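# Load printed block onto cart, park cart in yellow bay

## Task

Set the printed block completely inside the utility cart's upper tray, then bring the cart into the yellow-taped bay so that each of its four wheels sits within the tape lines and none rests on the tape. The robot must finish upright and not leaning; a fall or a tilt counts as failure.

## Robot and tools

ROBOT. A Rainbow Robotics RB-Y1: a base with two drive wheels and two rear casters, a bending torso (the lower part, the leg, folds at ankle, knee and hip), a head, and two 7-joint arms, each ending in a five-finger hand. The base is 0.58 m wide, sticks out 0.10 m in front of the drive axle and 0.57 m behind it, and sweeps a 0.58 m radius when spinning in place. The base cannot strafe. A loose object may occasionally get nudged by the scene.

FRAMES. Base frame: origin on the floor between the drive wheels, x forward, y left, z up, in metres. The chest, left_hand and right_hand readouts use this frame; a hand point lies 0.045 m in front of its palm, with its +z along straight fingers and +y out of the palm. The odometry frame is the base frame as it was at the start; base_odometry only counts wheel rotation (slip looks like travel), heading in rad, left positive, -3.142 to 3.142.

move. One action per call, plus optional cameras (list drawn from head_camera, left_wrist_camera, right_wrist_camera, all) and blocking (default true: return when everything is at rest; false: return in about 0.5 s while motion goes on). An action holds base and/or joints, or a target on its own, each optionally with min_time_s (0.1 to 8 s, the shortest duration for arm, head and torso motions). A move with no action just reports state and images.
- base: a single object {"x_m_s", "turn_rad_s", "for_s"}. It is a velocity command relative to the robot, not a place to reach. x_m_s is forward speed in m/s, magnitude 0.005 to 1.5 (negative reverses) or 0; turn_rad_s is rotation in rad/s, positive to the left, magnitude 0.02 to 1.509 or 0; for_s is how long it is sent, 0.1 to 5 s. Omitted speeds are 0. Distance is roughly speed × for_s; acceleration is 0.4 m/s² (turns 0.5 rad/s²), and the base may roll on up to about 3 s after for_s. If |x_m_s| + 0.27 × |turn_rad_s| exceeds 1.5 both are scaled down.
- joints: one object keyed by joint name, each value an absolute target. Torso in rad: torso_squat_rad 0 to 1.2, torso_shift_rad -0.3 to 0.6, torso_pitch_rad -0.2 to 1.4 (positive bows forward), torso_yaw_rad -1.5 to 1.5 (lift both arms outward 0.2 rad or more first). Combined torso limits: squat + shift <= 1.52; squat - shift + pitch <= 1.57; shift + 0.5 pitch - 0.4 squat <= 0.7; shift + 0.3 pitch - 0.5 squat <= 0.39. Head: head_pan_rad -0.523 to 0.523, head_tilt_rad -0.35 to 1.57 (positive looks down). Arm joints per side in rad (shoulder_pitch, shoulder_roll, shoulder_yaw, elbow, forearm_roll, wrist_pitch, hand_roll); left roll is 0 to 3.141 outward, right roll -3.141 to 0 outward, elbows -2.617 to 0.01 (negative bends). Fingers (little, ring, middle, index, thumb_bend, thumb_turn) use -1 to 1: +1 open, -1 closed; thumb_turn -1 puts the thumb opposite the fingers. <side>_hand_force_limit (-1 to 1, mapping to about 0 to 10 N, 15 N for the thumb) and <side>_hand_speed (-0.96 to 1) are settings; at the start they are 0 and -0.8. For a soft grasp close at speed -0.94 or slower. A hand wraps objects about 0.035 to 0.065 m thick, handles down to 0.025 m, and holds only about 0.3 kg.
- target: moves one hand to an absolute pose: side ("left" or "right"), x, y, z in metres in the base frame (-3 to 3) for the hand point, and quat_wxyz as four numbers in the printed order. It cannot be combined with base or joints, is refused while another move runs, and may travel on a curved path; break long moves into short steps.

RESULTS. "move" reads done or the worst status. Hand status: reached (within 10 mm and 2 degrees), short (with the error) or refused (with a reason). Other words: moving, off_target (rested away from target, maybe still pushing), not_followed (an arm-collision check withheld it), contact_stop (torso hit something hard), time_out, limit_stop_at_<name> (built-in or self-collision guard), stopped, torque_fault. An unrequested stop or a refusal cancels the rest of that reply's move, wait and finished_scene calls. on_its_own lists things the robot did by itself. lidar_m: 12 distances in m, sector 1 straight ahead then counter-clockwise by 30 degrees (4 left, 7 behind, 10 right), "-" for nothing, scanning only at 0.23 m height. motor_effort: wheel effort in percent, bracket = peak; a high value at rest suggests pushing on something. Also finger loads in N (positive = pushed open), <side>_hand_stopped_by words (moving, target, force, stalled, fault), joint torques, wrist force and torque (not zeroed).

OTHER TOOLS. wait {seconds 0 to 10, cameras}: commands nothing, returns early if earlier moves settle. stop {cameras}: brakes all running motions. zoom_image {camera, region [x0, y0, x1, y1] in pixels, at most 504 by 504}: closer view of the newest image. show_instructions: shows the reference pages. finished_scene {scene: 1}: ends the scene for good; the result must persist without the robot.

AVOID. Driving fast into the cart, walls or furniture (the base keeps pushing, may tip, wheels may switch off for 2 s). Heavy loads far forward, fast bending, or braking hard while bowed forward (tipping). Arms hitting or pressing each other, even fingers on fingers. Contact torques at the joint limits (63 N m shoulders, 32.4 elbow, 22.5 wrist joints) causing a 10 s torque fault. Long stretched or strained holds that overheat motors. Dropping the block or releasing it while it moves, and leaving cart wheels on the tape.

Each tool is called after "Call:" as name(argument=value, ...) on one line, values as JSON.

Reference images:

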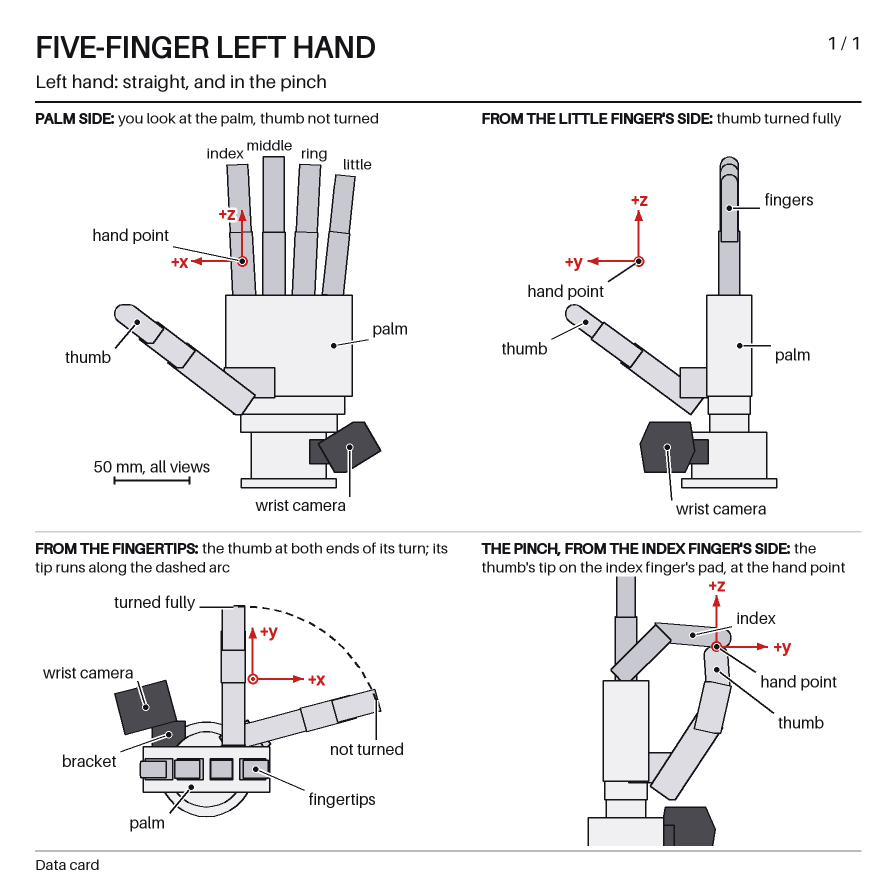

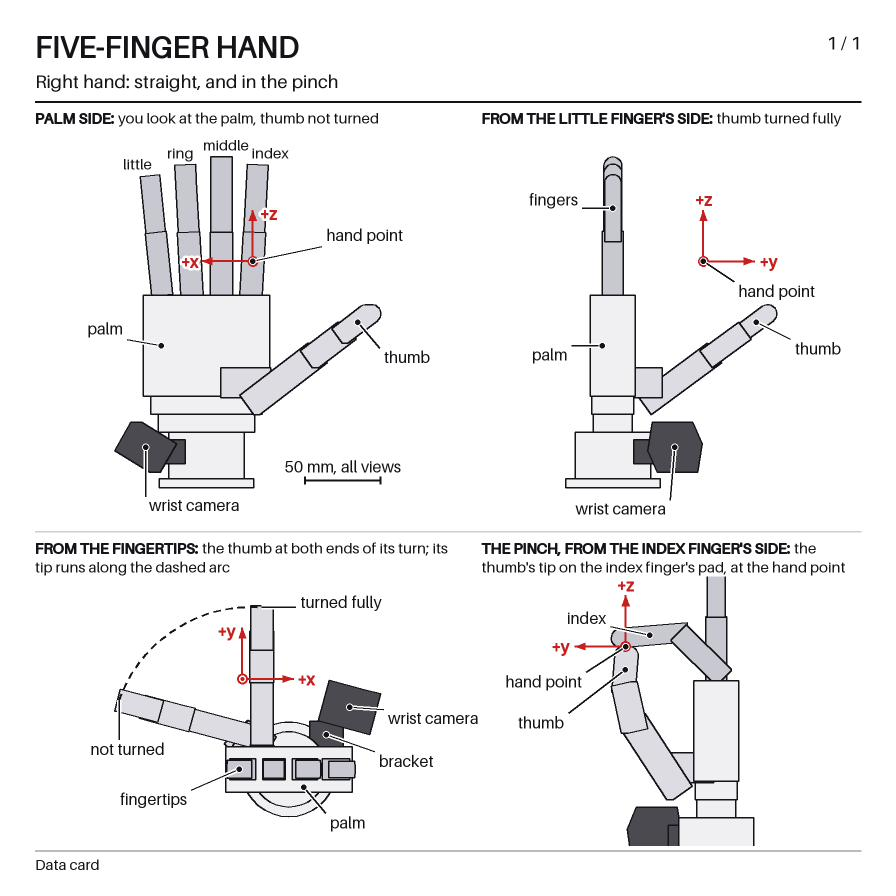

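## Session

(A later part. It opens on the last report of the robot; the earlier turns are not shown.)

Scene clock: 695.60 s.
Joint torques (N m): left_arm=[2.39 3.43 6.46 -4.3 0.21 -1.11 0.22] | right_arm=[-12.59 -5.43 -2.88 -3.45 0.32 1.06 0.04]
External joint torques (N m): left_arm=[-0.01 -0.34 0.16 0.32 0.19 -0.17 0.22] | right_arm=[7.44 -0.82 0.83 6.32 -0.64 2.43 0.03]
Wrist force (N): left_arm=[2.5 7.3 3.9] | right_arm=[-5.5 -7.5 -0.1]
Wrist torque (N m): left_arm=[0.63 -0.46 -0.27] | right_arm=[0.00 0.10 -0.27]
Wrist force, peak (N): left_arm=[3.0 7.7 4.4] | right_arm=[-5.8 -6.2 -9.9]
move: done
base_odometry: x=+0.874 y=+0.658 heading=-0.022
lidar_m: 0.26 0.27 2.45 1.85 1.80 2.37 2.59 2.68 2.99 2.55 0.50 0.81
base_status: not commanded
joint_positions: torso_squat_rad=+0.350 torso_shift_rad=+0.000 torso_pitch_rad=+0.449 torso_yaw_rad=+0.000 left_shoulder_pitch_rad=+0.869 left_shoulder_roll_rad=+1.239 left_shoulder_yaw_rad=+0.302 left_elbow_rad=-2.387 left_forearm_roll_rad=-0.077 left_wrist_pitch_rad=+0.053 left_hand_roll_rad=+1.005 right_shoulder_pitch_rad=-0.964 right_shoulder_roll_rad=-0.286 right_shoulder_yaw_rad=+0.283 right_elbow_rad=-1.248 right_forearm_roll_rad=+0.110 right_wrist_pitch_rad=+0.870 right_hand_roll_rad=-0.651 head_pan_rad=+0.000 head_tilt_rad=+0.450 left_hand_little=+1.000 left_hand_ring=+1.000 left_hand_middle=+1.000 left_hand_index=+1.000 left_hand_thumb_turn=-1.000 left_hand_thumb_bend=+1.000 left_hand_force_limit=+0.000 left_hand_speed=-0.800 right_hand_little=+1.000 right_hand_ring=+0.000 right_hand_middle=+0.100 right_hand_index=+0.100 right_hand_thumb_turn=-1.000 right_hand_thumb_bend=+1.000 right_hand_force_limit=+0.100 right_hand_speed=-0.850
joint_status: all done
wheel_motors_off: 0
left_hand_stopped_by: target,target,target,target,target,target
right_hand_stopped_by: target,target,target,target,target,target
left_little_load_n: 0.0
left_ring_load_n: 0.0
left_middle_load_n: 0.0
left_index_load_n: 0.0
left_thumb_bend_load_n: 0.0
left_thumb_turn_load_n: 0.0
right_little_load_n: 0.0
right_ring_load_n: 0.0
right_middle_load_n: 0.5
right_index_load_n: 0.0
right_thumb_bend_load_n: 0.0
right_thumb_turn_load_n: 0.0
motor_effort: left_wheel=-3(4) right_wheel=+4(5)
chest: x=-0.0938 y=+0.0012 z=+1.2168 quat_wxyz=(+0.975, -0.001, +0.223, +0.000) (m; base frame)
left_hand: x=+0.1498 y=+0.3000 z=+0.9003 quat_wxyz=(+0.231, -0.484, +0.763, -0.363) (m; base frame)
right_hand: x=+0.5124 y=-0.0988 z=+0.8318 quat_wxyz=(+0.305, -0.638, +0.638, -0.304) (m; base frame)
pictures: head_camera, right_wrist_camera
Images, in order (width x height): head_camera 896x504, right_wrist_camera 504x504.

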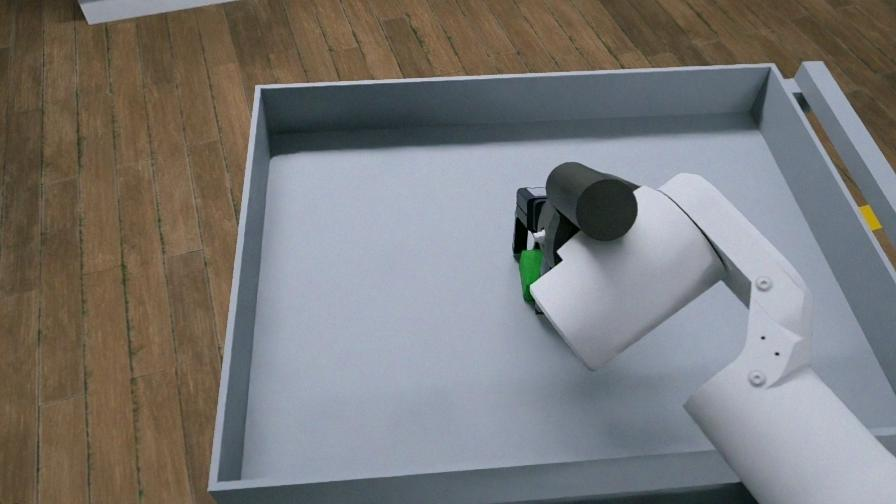

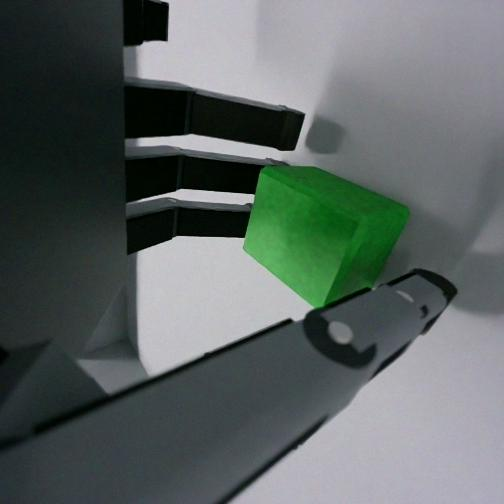

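Call:
move(joints={"right_hand_middle": 0.6, "right_hand_index": 0.6, "right_hand_ring": 1})

Call:
move(target={"side": "right", "x": 0.508, "y": -0.099, "z": 0.86, "quat_wxyz": [0.304, -0.639, 0.639, -0.304]}, min_time_s=1, cameras=["right_wrist_camera", "head_camera"])

Scene clock: 704.87 s.
Joint torques (N m): left_arm=[2.54 3.98 6.31 -3.99 0.18 -1.04 0.23] | right_arm=[-18 -5.61 -2.99 -7.77 0.81 -1.16 0.11]
External joint torques (N m): left_arm=[0.14 0.21 0.01 0.63 0.17 -0.1 0.24] | right_arm=[2.02 -1.01 0.72 2 -0.15 0.21 0.1]
Wrist force (N): left_arm=[2.5 6.8 4.4] | right_arm=[-2.6 2.2 5.5]
Wrist torque (N m): left_arm=[0.51 -0.44 -0.26] | right_arm=[-0.31 0.01 -0.12]
Wrist force, peak (N): left_arm=[3.1 7.6 4.3] | right_arm=[-6.5 -8.6 -14.9]
move: done
base_odometry: x=+0.874 y=+0.658 heading=-0.022
lidar_m: 0.27 0.28 2.46 1.85 1.79 2.38 2.59 2.68 2.98 2.54 0.56 0.85
base_status: not commanded
joint_positions: torso_squat_rad=+0.350 torso_shift_rad=+0.000 torso_pitch_rad=+0.449 torso_yaw_rad=+0.000 left_shoulder_pitch_rad=+0.869 left_shoulder_roll_rad=+1.239 left_shoulder_yaw_rad=+0.302 left_elbow_rad=-2.387 left_forearm_roll_rad=-0.077 left_wrist_pitch_rad=+0.053 left_hand_roll_rad=+1.005 right_shoulder_pitch_rad=-0.963 right_shoulder_roll_rad=-0.286 right_shoulder_yaw_rad=+0.283 right_elbow_rad=-1.247 right_forearm_roll_rad=+0.110 right_wrist_pitch_rad=+0.870 right_hand_roll_rad=-0.651 head_pan_rad=+0.000 head_tilt_rad=+0.450 left_hand_little=+1.000 left_hand_ring=+1.000 left_hand_middle=+1.000 left_hand_index=+1.000 left_hand_thumb_turn=-1.000 left_hand_thumb_bend=+1.000 left_hand_force_limit=+0.000 left_hand_speed=-0.800 right_hand_little=+1.000 right_hand_ring=+1.000 right_hand_middle=+0.600 right_hand_index=+0.600 right_hand_thumb_turn=-1.000 right_hand_thumb_bend=+1.000 right_hand_force_limit=+0.100 right_hand_speed=-0.850
joint_status: all done
wheel_motors_off: 0
left_hand_stopped_by: target,target,target,target,target,target
right_hand_stopped_by: target,target,target,target,target,target
left_little_load_n: 0.0
left_ring_load_n: 0.0
left_middle_load_n: 0.0
left_index_load_n: -0.5
left_thumb_bend_load_n: 0.0
left_thumb_turn_load_n: 0.0
right_little_load_n: 0.0
right_ring_load_n: 0.0
right_middle_load_n: 0.0
right_index_load_n: 0.0
right_thumb_bend_load_n: 0.0
right_thumb_turn_load_n: 0.0
motor_effort: left_wheel=-2(3) right_wheel=+2(5)
chest: x=-0.0937 y=+0.0012 z=+1.2167 quat_wxyz=(+0.975, -0.001, +0.223, +0.000) (m; base frame)
left_hand: x=+0.1498 y=+0.3000 z=+0.9003 quat_wxyz=(+0.231, -0.484, +0.763, -0.362) (m; base frame)
right_hand: x=+0.5117 y=-0.0994 z=+0.8305 quat_wxyz=(+0.304, -0.639, +0.638, -0.304) (m; base frame)
pictures: none

Scene clock: 706.20 s.
Joint torques (N m): left_arm=[3.03 4.1 5.98 -4.26 0.39 -1.16 0.43] | right_arm=[-18.01 -5.56 -3.96 -8.93 0.53 -1.24 0.06]
External joint torques (N m): left_arm=[0.64 0.34 -0.32 0.36 0.38 -0.23 0.43] | right_arm=[1.9 -0.86 0.05 0.82 -0.47 0.16 0.05]
Wrist force (N): left_arm=[2.8 7.1 3.9] | right_arm=[-2.5 1.5 5.8]
Wrist torque (N m): left_arm=[0.62 -0.51 -0.24] | right_arm=[-0.39 0.03 -0.15]
Wrist force, peak (N): left_arm=[2.4 7.6 4.7] | right_arm=[-3.0 1.8 6.2]
move: done
base_odometry: x=+0.874 y=+0.658 heading=-0.022
lidar_m: 0.27 0.28 2.44 1.85 1.79 2.39 2.60 2.69 2.99 2.55 0.56 0.85
base_status: not commanded
joint_positions: torso_squat_rad=+0.350 torso_shift_rad=+0.000 torso_pitch_rad=+0.449 torso_yaw_rad=+0.000 left_shoulder_pitch_rad=+0.869 left_shoulder_roll_rad=+1.239 left_shoulder_yaw_rad=+0.302 left_elbow_rad=-2.387 left_forearm_roll_rad=-0.077 left_wrist_pitch_rad=+0.053 left_hand_roll_rad=+1.005 right_shoulder_pitch_rad=-0.959 right_shoulder_roll_rad=-0.305 right_shoulder_yaw_rad=+0.273 right_elbow_rad=-1.370 right_forearm_roll_rad=+0.078 right_wrist_pitch_rad=+0.983 right_hand_roll_rad=-0.621 head_pan_rad=+0.000 head_tilt_rad=+0.450 left_hand_little=+1.000 left_hand_ring=+1.000 left_hand_middle=+1.000 left_hand_index=+1.000 left_hand_thumb_turn=-1.000 left_hand_thumb_bend=+1.000 left_hand_force_limit=+0.000 left_hand_speed=-0.800 right_hand_little=+1.000 right_hand_ring=+1.000 right_hand_middle=+0.600 right_hand_index=+0.600 right_hand_thumb_turn=-1.000 right_hand_thumb_bend=+1.000 right_hand_force_limit=+0.100 right_hand_speed=-0.850
joint_status: all done
wheel_motors_off: 0
left_hand_stopped_by: target,target,target,target,target,target
right_hand_stopped_by: target,target,target,target,target,target
left_little_load_n: 0.0
left_ring_load_n: 0.0
left_middle_load_n: 0.0
left_index_load_n: 0.5
left_thumb_bend_load_n: 0.0
left_thumb_turn_load_n: 0.0
right_little_load_n: 0.0
right_ring_load_n: 0.0
right_middle_load_n: 0.0
right_index_load_n: 0.0
right_thumb_bend_load_n: 0.0
right_thumb_turn_load_n: 0.0
motor_effort: left_wheel=-2(3) right_wheel=+2(6)
chest: x=-0.0937 y=+0.0012 z=+1.2167 quat_wxyz=(+0.975, -0.001, +0.223, +0.000) (m; base frame)
left_hand: x=+0.1498 y=+0.3000 z=+0.9003 quat_wxyz=(+0.231, -0.484, +0.763, -0.362) (m; base frame)
right_hand: x=+0.5086 y=-0.0986 z=+0.8601 quat_wxyz=(+0.304, -0.639, +0.638, -0.304) (m; base frame)
right_hand_status: reached (checked arc, planned for 1.0 s): 1 mm and 0.0 deg off.
pictures: head_camera, right_wrist_camera
Images, in order (width x height): head_camera 896x504, right_wrist_camera 504x504.

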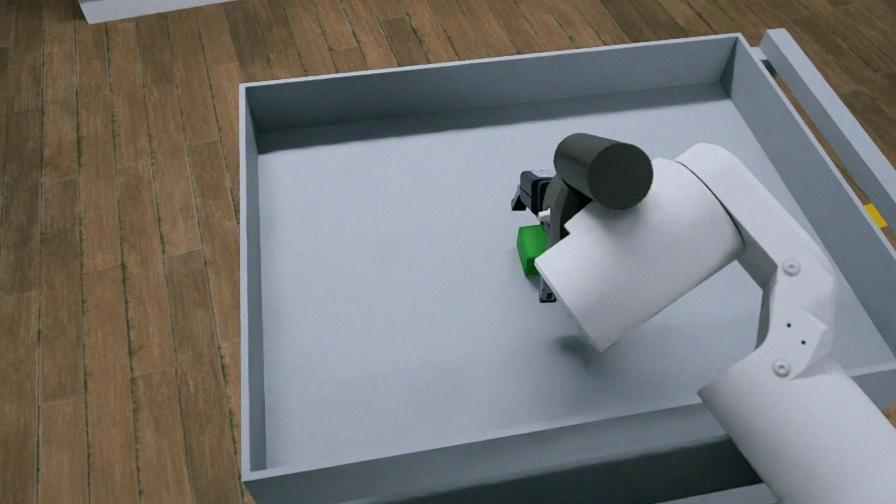

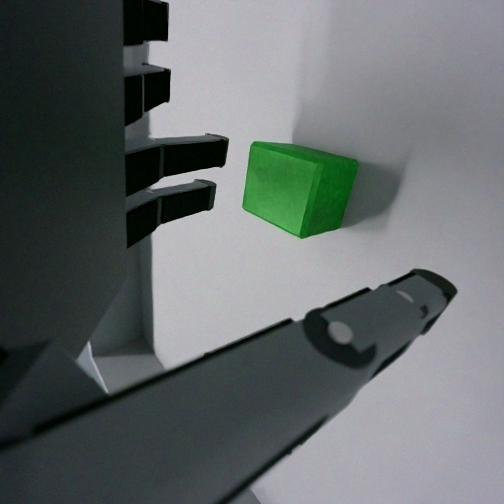

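Call:
move(target={"side": "right", "x": 0.46, "y": -0.12, "z": 0.93, "quat_wxyz": [0.304, -0.639, 0.639, -0.304]}, min_time_s=1.2)

Call:
move(target={"side": "right", "x": 0.3, "y": -0.18, "z": 0.97, "quat_wxyz": [0.304, -0.639, 0.639, -0.304]}, min_time_s=1.5, cameras=["head_camera"])

Call:
move(base={"x_m_s": -0.25, "for_s": 2.0}, cameras=["head_camera"])

Scene clock: 716.97 s.
Joint torques (N m): left_arm=[2.18 3.62 5.97 -4.54 0.26 -1.05 0.2] | right_arm=[-15.85 -5.82 -4.41 -8.52 0.68 -1.59 0]
External joint torques (N m): left_arm=[-0.21 -0.15 -0.32 0.08 0.25 -0.12 0.21] | right_arm=[1.47 -0.6 0.44 0.51 -0.36 -0.14 -0.01]
Wrist force (N): left_arm=[2.6 7.0 4.2] | right_arm=[-2.1 2.5 5.5]
Wrist torque (N m): left_arm=[0.57 -0.43 -0.28] | right_arm=[-0.23 -0.02 -0.09]
Wrist force, peak (N): left_arm=[2.5 7.7 4.4] | right_arm=[-2.9 2.2 6.6]
move: done
base_odometry: x=+0.874 y=+0.658 heading=-0.022
lidar_m: 0.27 0.28 2.46 1.84 1.79 2.38 2.60 2.69 2.99 2.54 0.55 0.86
base_status: not commanded
joint_positions: torso_squat_rad=+0.350 torso_shift_rad=+0.000 torso_pitch_rad=+0.450 torso_yaw_rad=+0.000 left_shoulder_pitch_rad=+0.869 left_shoulder_roll_rad=+1.239 left_shoulder_yaw_rad=+0.302 left_elbow_rad=-2.387 left_forearm_roll_rad=-0.077 left_wrist_pitch_rad=+0.053 left_hand_roll_rad=+1.005 right_shoulder_pitch_rad=-0.846 right_shoulder_roll_rad=-0.394 right_shoulder_yaw_rad=+0.234 right_elbow_rad=-1.824 right_forearm_roll_rad=-0.004 right_wrist_pitch_rad=+1.303 right_hand_roll_rad=-0.567 head_pan_rad=+0.000 head_tilt_rad=+0.450 left_hand_little=+1.000 left_hand_ring=+1.000 left_hand_middle=+1.000 left_hand_index=+1.000 left_hand_thumb_turn=-1.000 left_hand_thumb_bend=+1.000 left_hand_force_limit=+0.000 left_hand_speed=-0.800 right_hand_little=+1.000 right_hand_ring=+1.000 right_hand_middle=+0.600 right_hand_index=+0.600 right_hand_thumb_turn=-1.000 right_hand_thumb_bend=+1.000 right_hand_force_limit=+0.100 right_hand_speed=-0.850
joint_status: all done
wheel_motors_off: 0
left_hand_stopped_by: target,target,target,target,target,target
right_hand_stopped_by: target,target,target,target,target,target
left_little_load_n: -0.5
left_ring_load_n: 0.0
left_middle_load_n: 0.0
left_index_load_n: 0.0
left_thumb_bend_load_n: 0.0
left_thumb_turn_load_n: 0.0
right_little_load_n: 0.0
right_ring_load_n: 0.0
right_middle_load_n: 0.0
right_index_load_n: 0.0
right_thumb_bend_load_n: 0.0
right_thumb_turn_load_n: 0.0
motor_effort: left_wheel=-3(3) right_wheel=+1(5)
chest: x=-0.0937 y=+0.0012 z=+1.2167 quat_wxyz=(+0.975, -0.001, +0.223, +0.000) (m; base frame)
left_hand: x=+0.1498 y=+0.3000 z=+0.9003 quat_wxyz=(+0.230, -0.484, +0.763, -0.362) (m; base frame)
right_hand: x=+0.4602 y=-0.1198 z=+0.9302 quat_wxyz=(+0.304, -0.639, +0.638, -0.304) (m; base frame)
right_hand_status: reached (checked arc, planned for 1.2 s): 0 mm and 0.0 deg off.
pictures: none

Scene clock: 718.80 s.
Joint torques (N m): left_arm=[2.24 4.21 6.12 -4.29 0.18 -0.87 0.41] | right_arm=[-6.6 -6.82 -4.38 -7.23 0.69 -1.49 -0.39]
External joint torques (N m): left_arm=[-0.16 0.44 -0.18 0.33 0.16 0.06 0.42] | right_arm=[0.76 -0.61 0.3 0.4 -0.4 -0.07 -0.4]
Wrist force (N): left_arm=[2.4 7.4 4.0] | right_arm=[-2.5 1.9 6.3]
Wrist torque (N m): left_arm=[0.64 -0.47 -0.29] | right_arm=[-0.35 0.01 -0.19]
Wrist force, peak (N): left_arm=[2.5 7.7 4.4] | right_arm=[-3.5 2.1 6.3]
move: done
base_odometry: x=+0.874 y=+0.658 heading=-0.022
lidar_m: 0.27 0.27 2.45 1.84 1.78 2.39 2.60 2.69 2.98 2.54 0.55 0.86
base_status: not commanded
joint_positions: torso_squat_rad=+0.350 torso_shift_rad=+0.000 torso_pitch_rad=+0.450 torso_yaw_rad=+0.000 left_shoulder_pitch_rad=+0.869 left_shoulder_roll_rad=+1.239 left_shoulder_yaw_rad=+0.302 left_elbow_rad=-2.387 left_forearm_roll_rad=-0.077 left_wrist_pitch_rad=+0.053 left_hand_roll_rad=+1.005 right_shoulder_pitch_rad=-0.367 right_shoulder_roll_rad=-0.569 right_shoulder_yaw_rad=+0.145 right_elbow_rad=-2.584 right_forearm_roll_rad=-0.076 right_wrist_pitch_rad=+1.562 right_hand_roll_rad=-0.605 head_pan_rad=+0.000 head_tilt_rad=+0.450 left_hand_little=+1.000 left_hand_ring=+1.000 left_hand_middle=+1.000 left_hand_index=+1.000 left_hand_thumb_turn=-1.000 left_hand_thumb_bend=+1.000 left_hand_force_limit=+0.000 left_hand_speed=-0.800 right_hand_little=+1.000 right_hand_ring=+1.000 right_hand_middle=+0.600 right_hand_index=+0.600 right_hand_thumb_turn=-1.000 right_hand_thumb_bend=+1.000 right_hand_force_limit=+0.100 right_hand_speed=-0.850
joint_status: all done
wheel_motors_off: 0
left_hand_stopped_by: target,target,target,target,target,target
right_hand_stopped_by: target,target,target,target,target,target
left_little_load_n: 0.0
left_ring_load_n: 0.0
left_middle_load_n: 0.0
left_index_load_n: 0.0
left_thumb_bend_load_n: 0.0
left_thumb_turn_load_n: 0.0
right_little_load_n: 0.0
right_ring_load_n: 0.0
right_middle_load_n: 0.5
right_index_load_n: 0.0
right_thumb_bend_load_n: 0.0
right_thumb_turn_load_n: 0.0
motor_effort: left_wheel=-3(3) right_wheel=+2(5)
chest: x=-0.0936 y=+0.0012 z=+1.2167 quat_wxyz=(+0.975, -0.001, +0.223, +0.000) (m; base frame)
left_hand: x=+0.1498 y=+0.3000 z=+0.9003 quat_wxyz=(+0.230, -0.484, +0.763, -0.362) (m; base frame)
right_hand: x=+0.3001 y=-0.1799 z=+0.9700 quat_wxyz=(+0.304, -0.639, +0.638, -0.304) (m; base frame)
right_hand_status: reached (checked arc, planned for 1.5 s): 0 mm and 0.0 deg off.
pictures: head_camera
Images, in order (width x height): head_camera 896x504.

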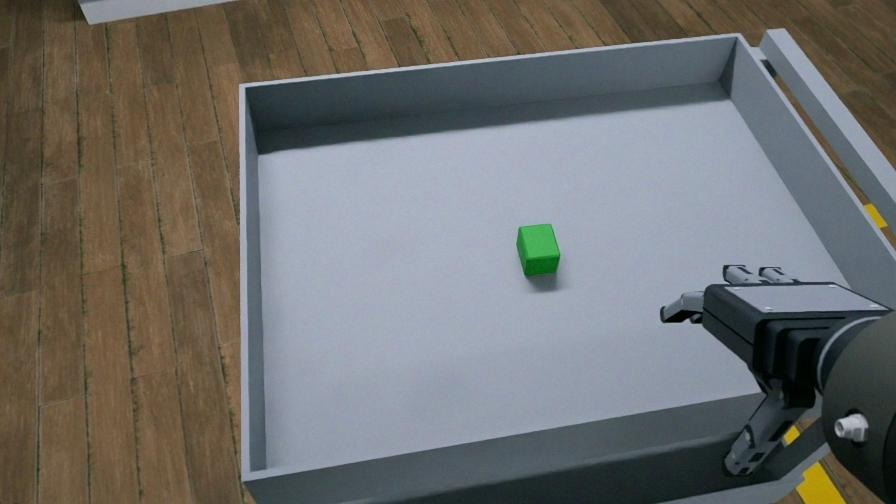

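Scene clock: 722.10 s.
Joint torques (N m): left_arm=[2.06 3.99 6.25 -4.32 -0.07 -1.18 0.22] | right_arm=[-7.05 -7 -4.15 -6.78 0.91 -1.53 -0.37]
External joint torques (N m): left_arm=[-0.34 0.22 -0.05 0.3 -0.09 -0.24 0.23] | right_arm=[0.31 -0.79 0.53 0.85 -0.19 -0.12 -0.38]
Wrist force (N): left_arm=[2.8 7.1 4.3] | right_arm=[-2.1 1.3 6.3]
Wrist torque (N m): left_arm=[0.57 -0.49 -0.25] | right_arm=[-0.49 -0.05 -0.16]
Wrist force, peak (N): left_arm=[2.9 7.9 4.3] | right_arm=[-2.7 2.5 6.4]
move: done
base_odometry: x=+0.374 y=+0.668 heading=-0.022
lidar_m: 0.77 2.70 1.90 1.65 1.95 2.23 2.10 2.29 2.88 2.69 2.69 0.96
base_status: done (sent for 2 of 2 s)
joint_positions: torso_squat_rad=+0.350 torso_shift_rad=+0.000 torso_pitch_rad=+0.450 torso_yaw_rad=+0.000 left_shoulder_pitch_rad=+0.869 left_shoulder_roll_rad=+1.239 left_shoulder_yaw_rad=+0.302 left_elbow_rad=-2.387 left_forearm_roll_rad=-0.077 left_wrist_pitch_rad=+0.053 left_hand_roll_rad=+1.005 right_shoulder_pitch_rad=-0.367 right_shoulder_roll_rad=-0.569 right_shoulder_yaw_rad=+0.145 right_elbow_rad=-2.584 right_forearm_roll_rad=-0.076 right_wrist_pitch_rad=+1.562 right_hand_roll_rad=-0.605 head_pan_rad=+0.000 head_tilt_rad=+0.450 left_hand_little=+1.000 left_hand_ring=+1.000 left_hand_middle=+1.000 left_hand_index=+1.000 left_hand_thumb_turn=-1.000 left_hand_thumb_bend=+1.000 left_hand_force_limit=+0.000 left_hand_speed=-0.800 right_hand_little=+1.000 right_hand_ring=+1.000 right_hand_middle=+0.600 right_hand_index=+0.600 right_hand_thumb_turn=-1.000 right_hand_thumb_bend=+1.000 right_hand_force_limit=+0.100 right_hand_speed=-0.850
joint_status: not commanded
wheel_motors_off: 0
left_hand_stopped_by: target,target,target,target,target,target
right_hand_stopped_by: target,target,target,target,target,target
left_little_load_n: 0.0
left_ring_load_n: 0.0
left_middle_load_n: 0.0
left_index_load_n: 0.0
left_thumb_bend_load_n: 0.0
left_thumb_turn_load_n: 0.0
right_little_load_n: 0.0
right_ring_load_n: 0.0
right_middle_load_n: 0.0
right_index_load_n: 0.0
right_thumb_bend_load_n: 0.0
right_thumb_turn_load_n: 0.0
motor_effort: left_wheel=-6(25) right_wheel=+8(20)
chest: x=-0.0935 y=+0.0012 z=+1.2167 quat_wxyz=(+0.975, -0.001, +0.223, +0.000) (m; base frame)
left_hand: x=+0.1499 y=+0.3000 z=+0.9002 quat_wxyz=(+0.230, -0.484, +0.763, -0.362) (m; base frame)
right_hand: x=+0.3002 y=-0.1799 z=+0.9699 quat_wxyz=(+0.304, -0.639, +0.638, -0.304) (m; base frame)
pictures: head_camera
Images, in order (width x height): head_camera 896x504.

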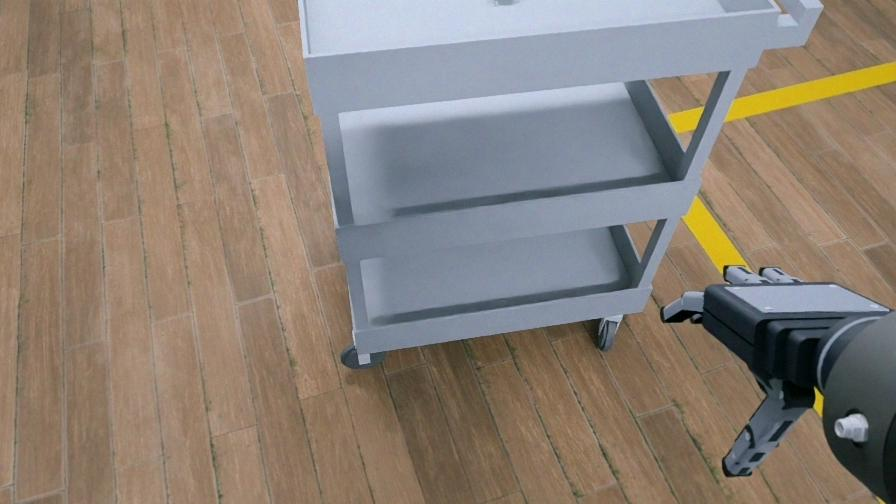

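Call:
zoom_image(camera="head_camera", region=[320, 280, 660, 400])

Scaled by 1.482.

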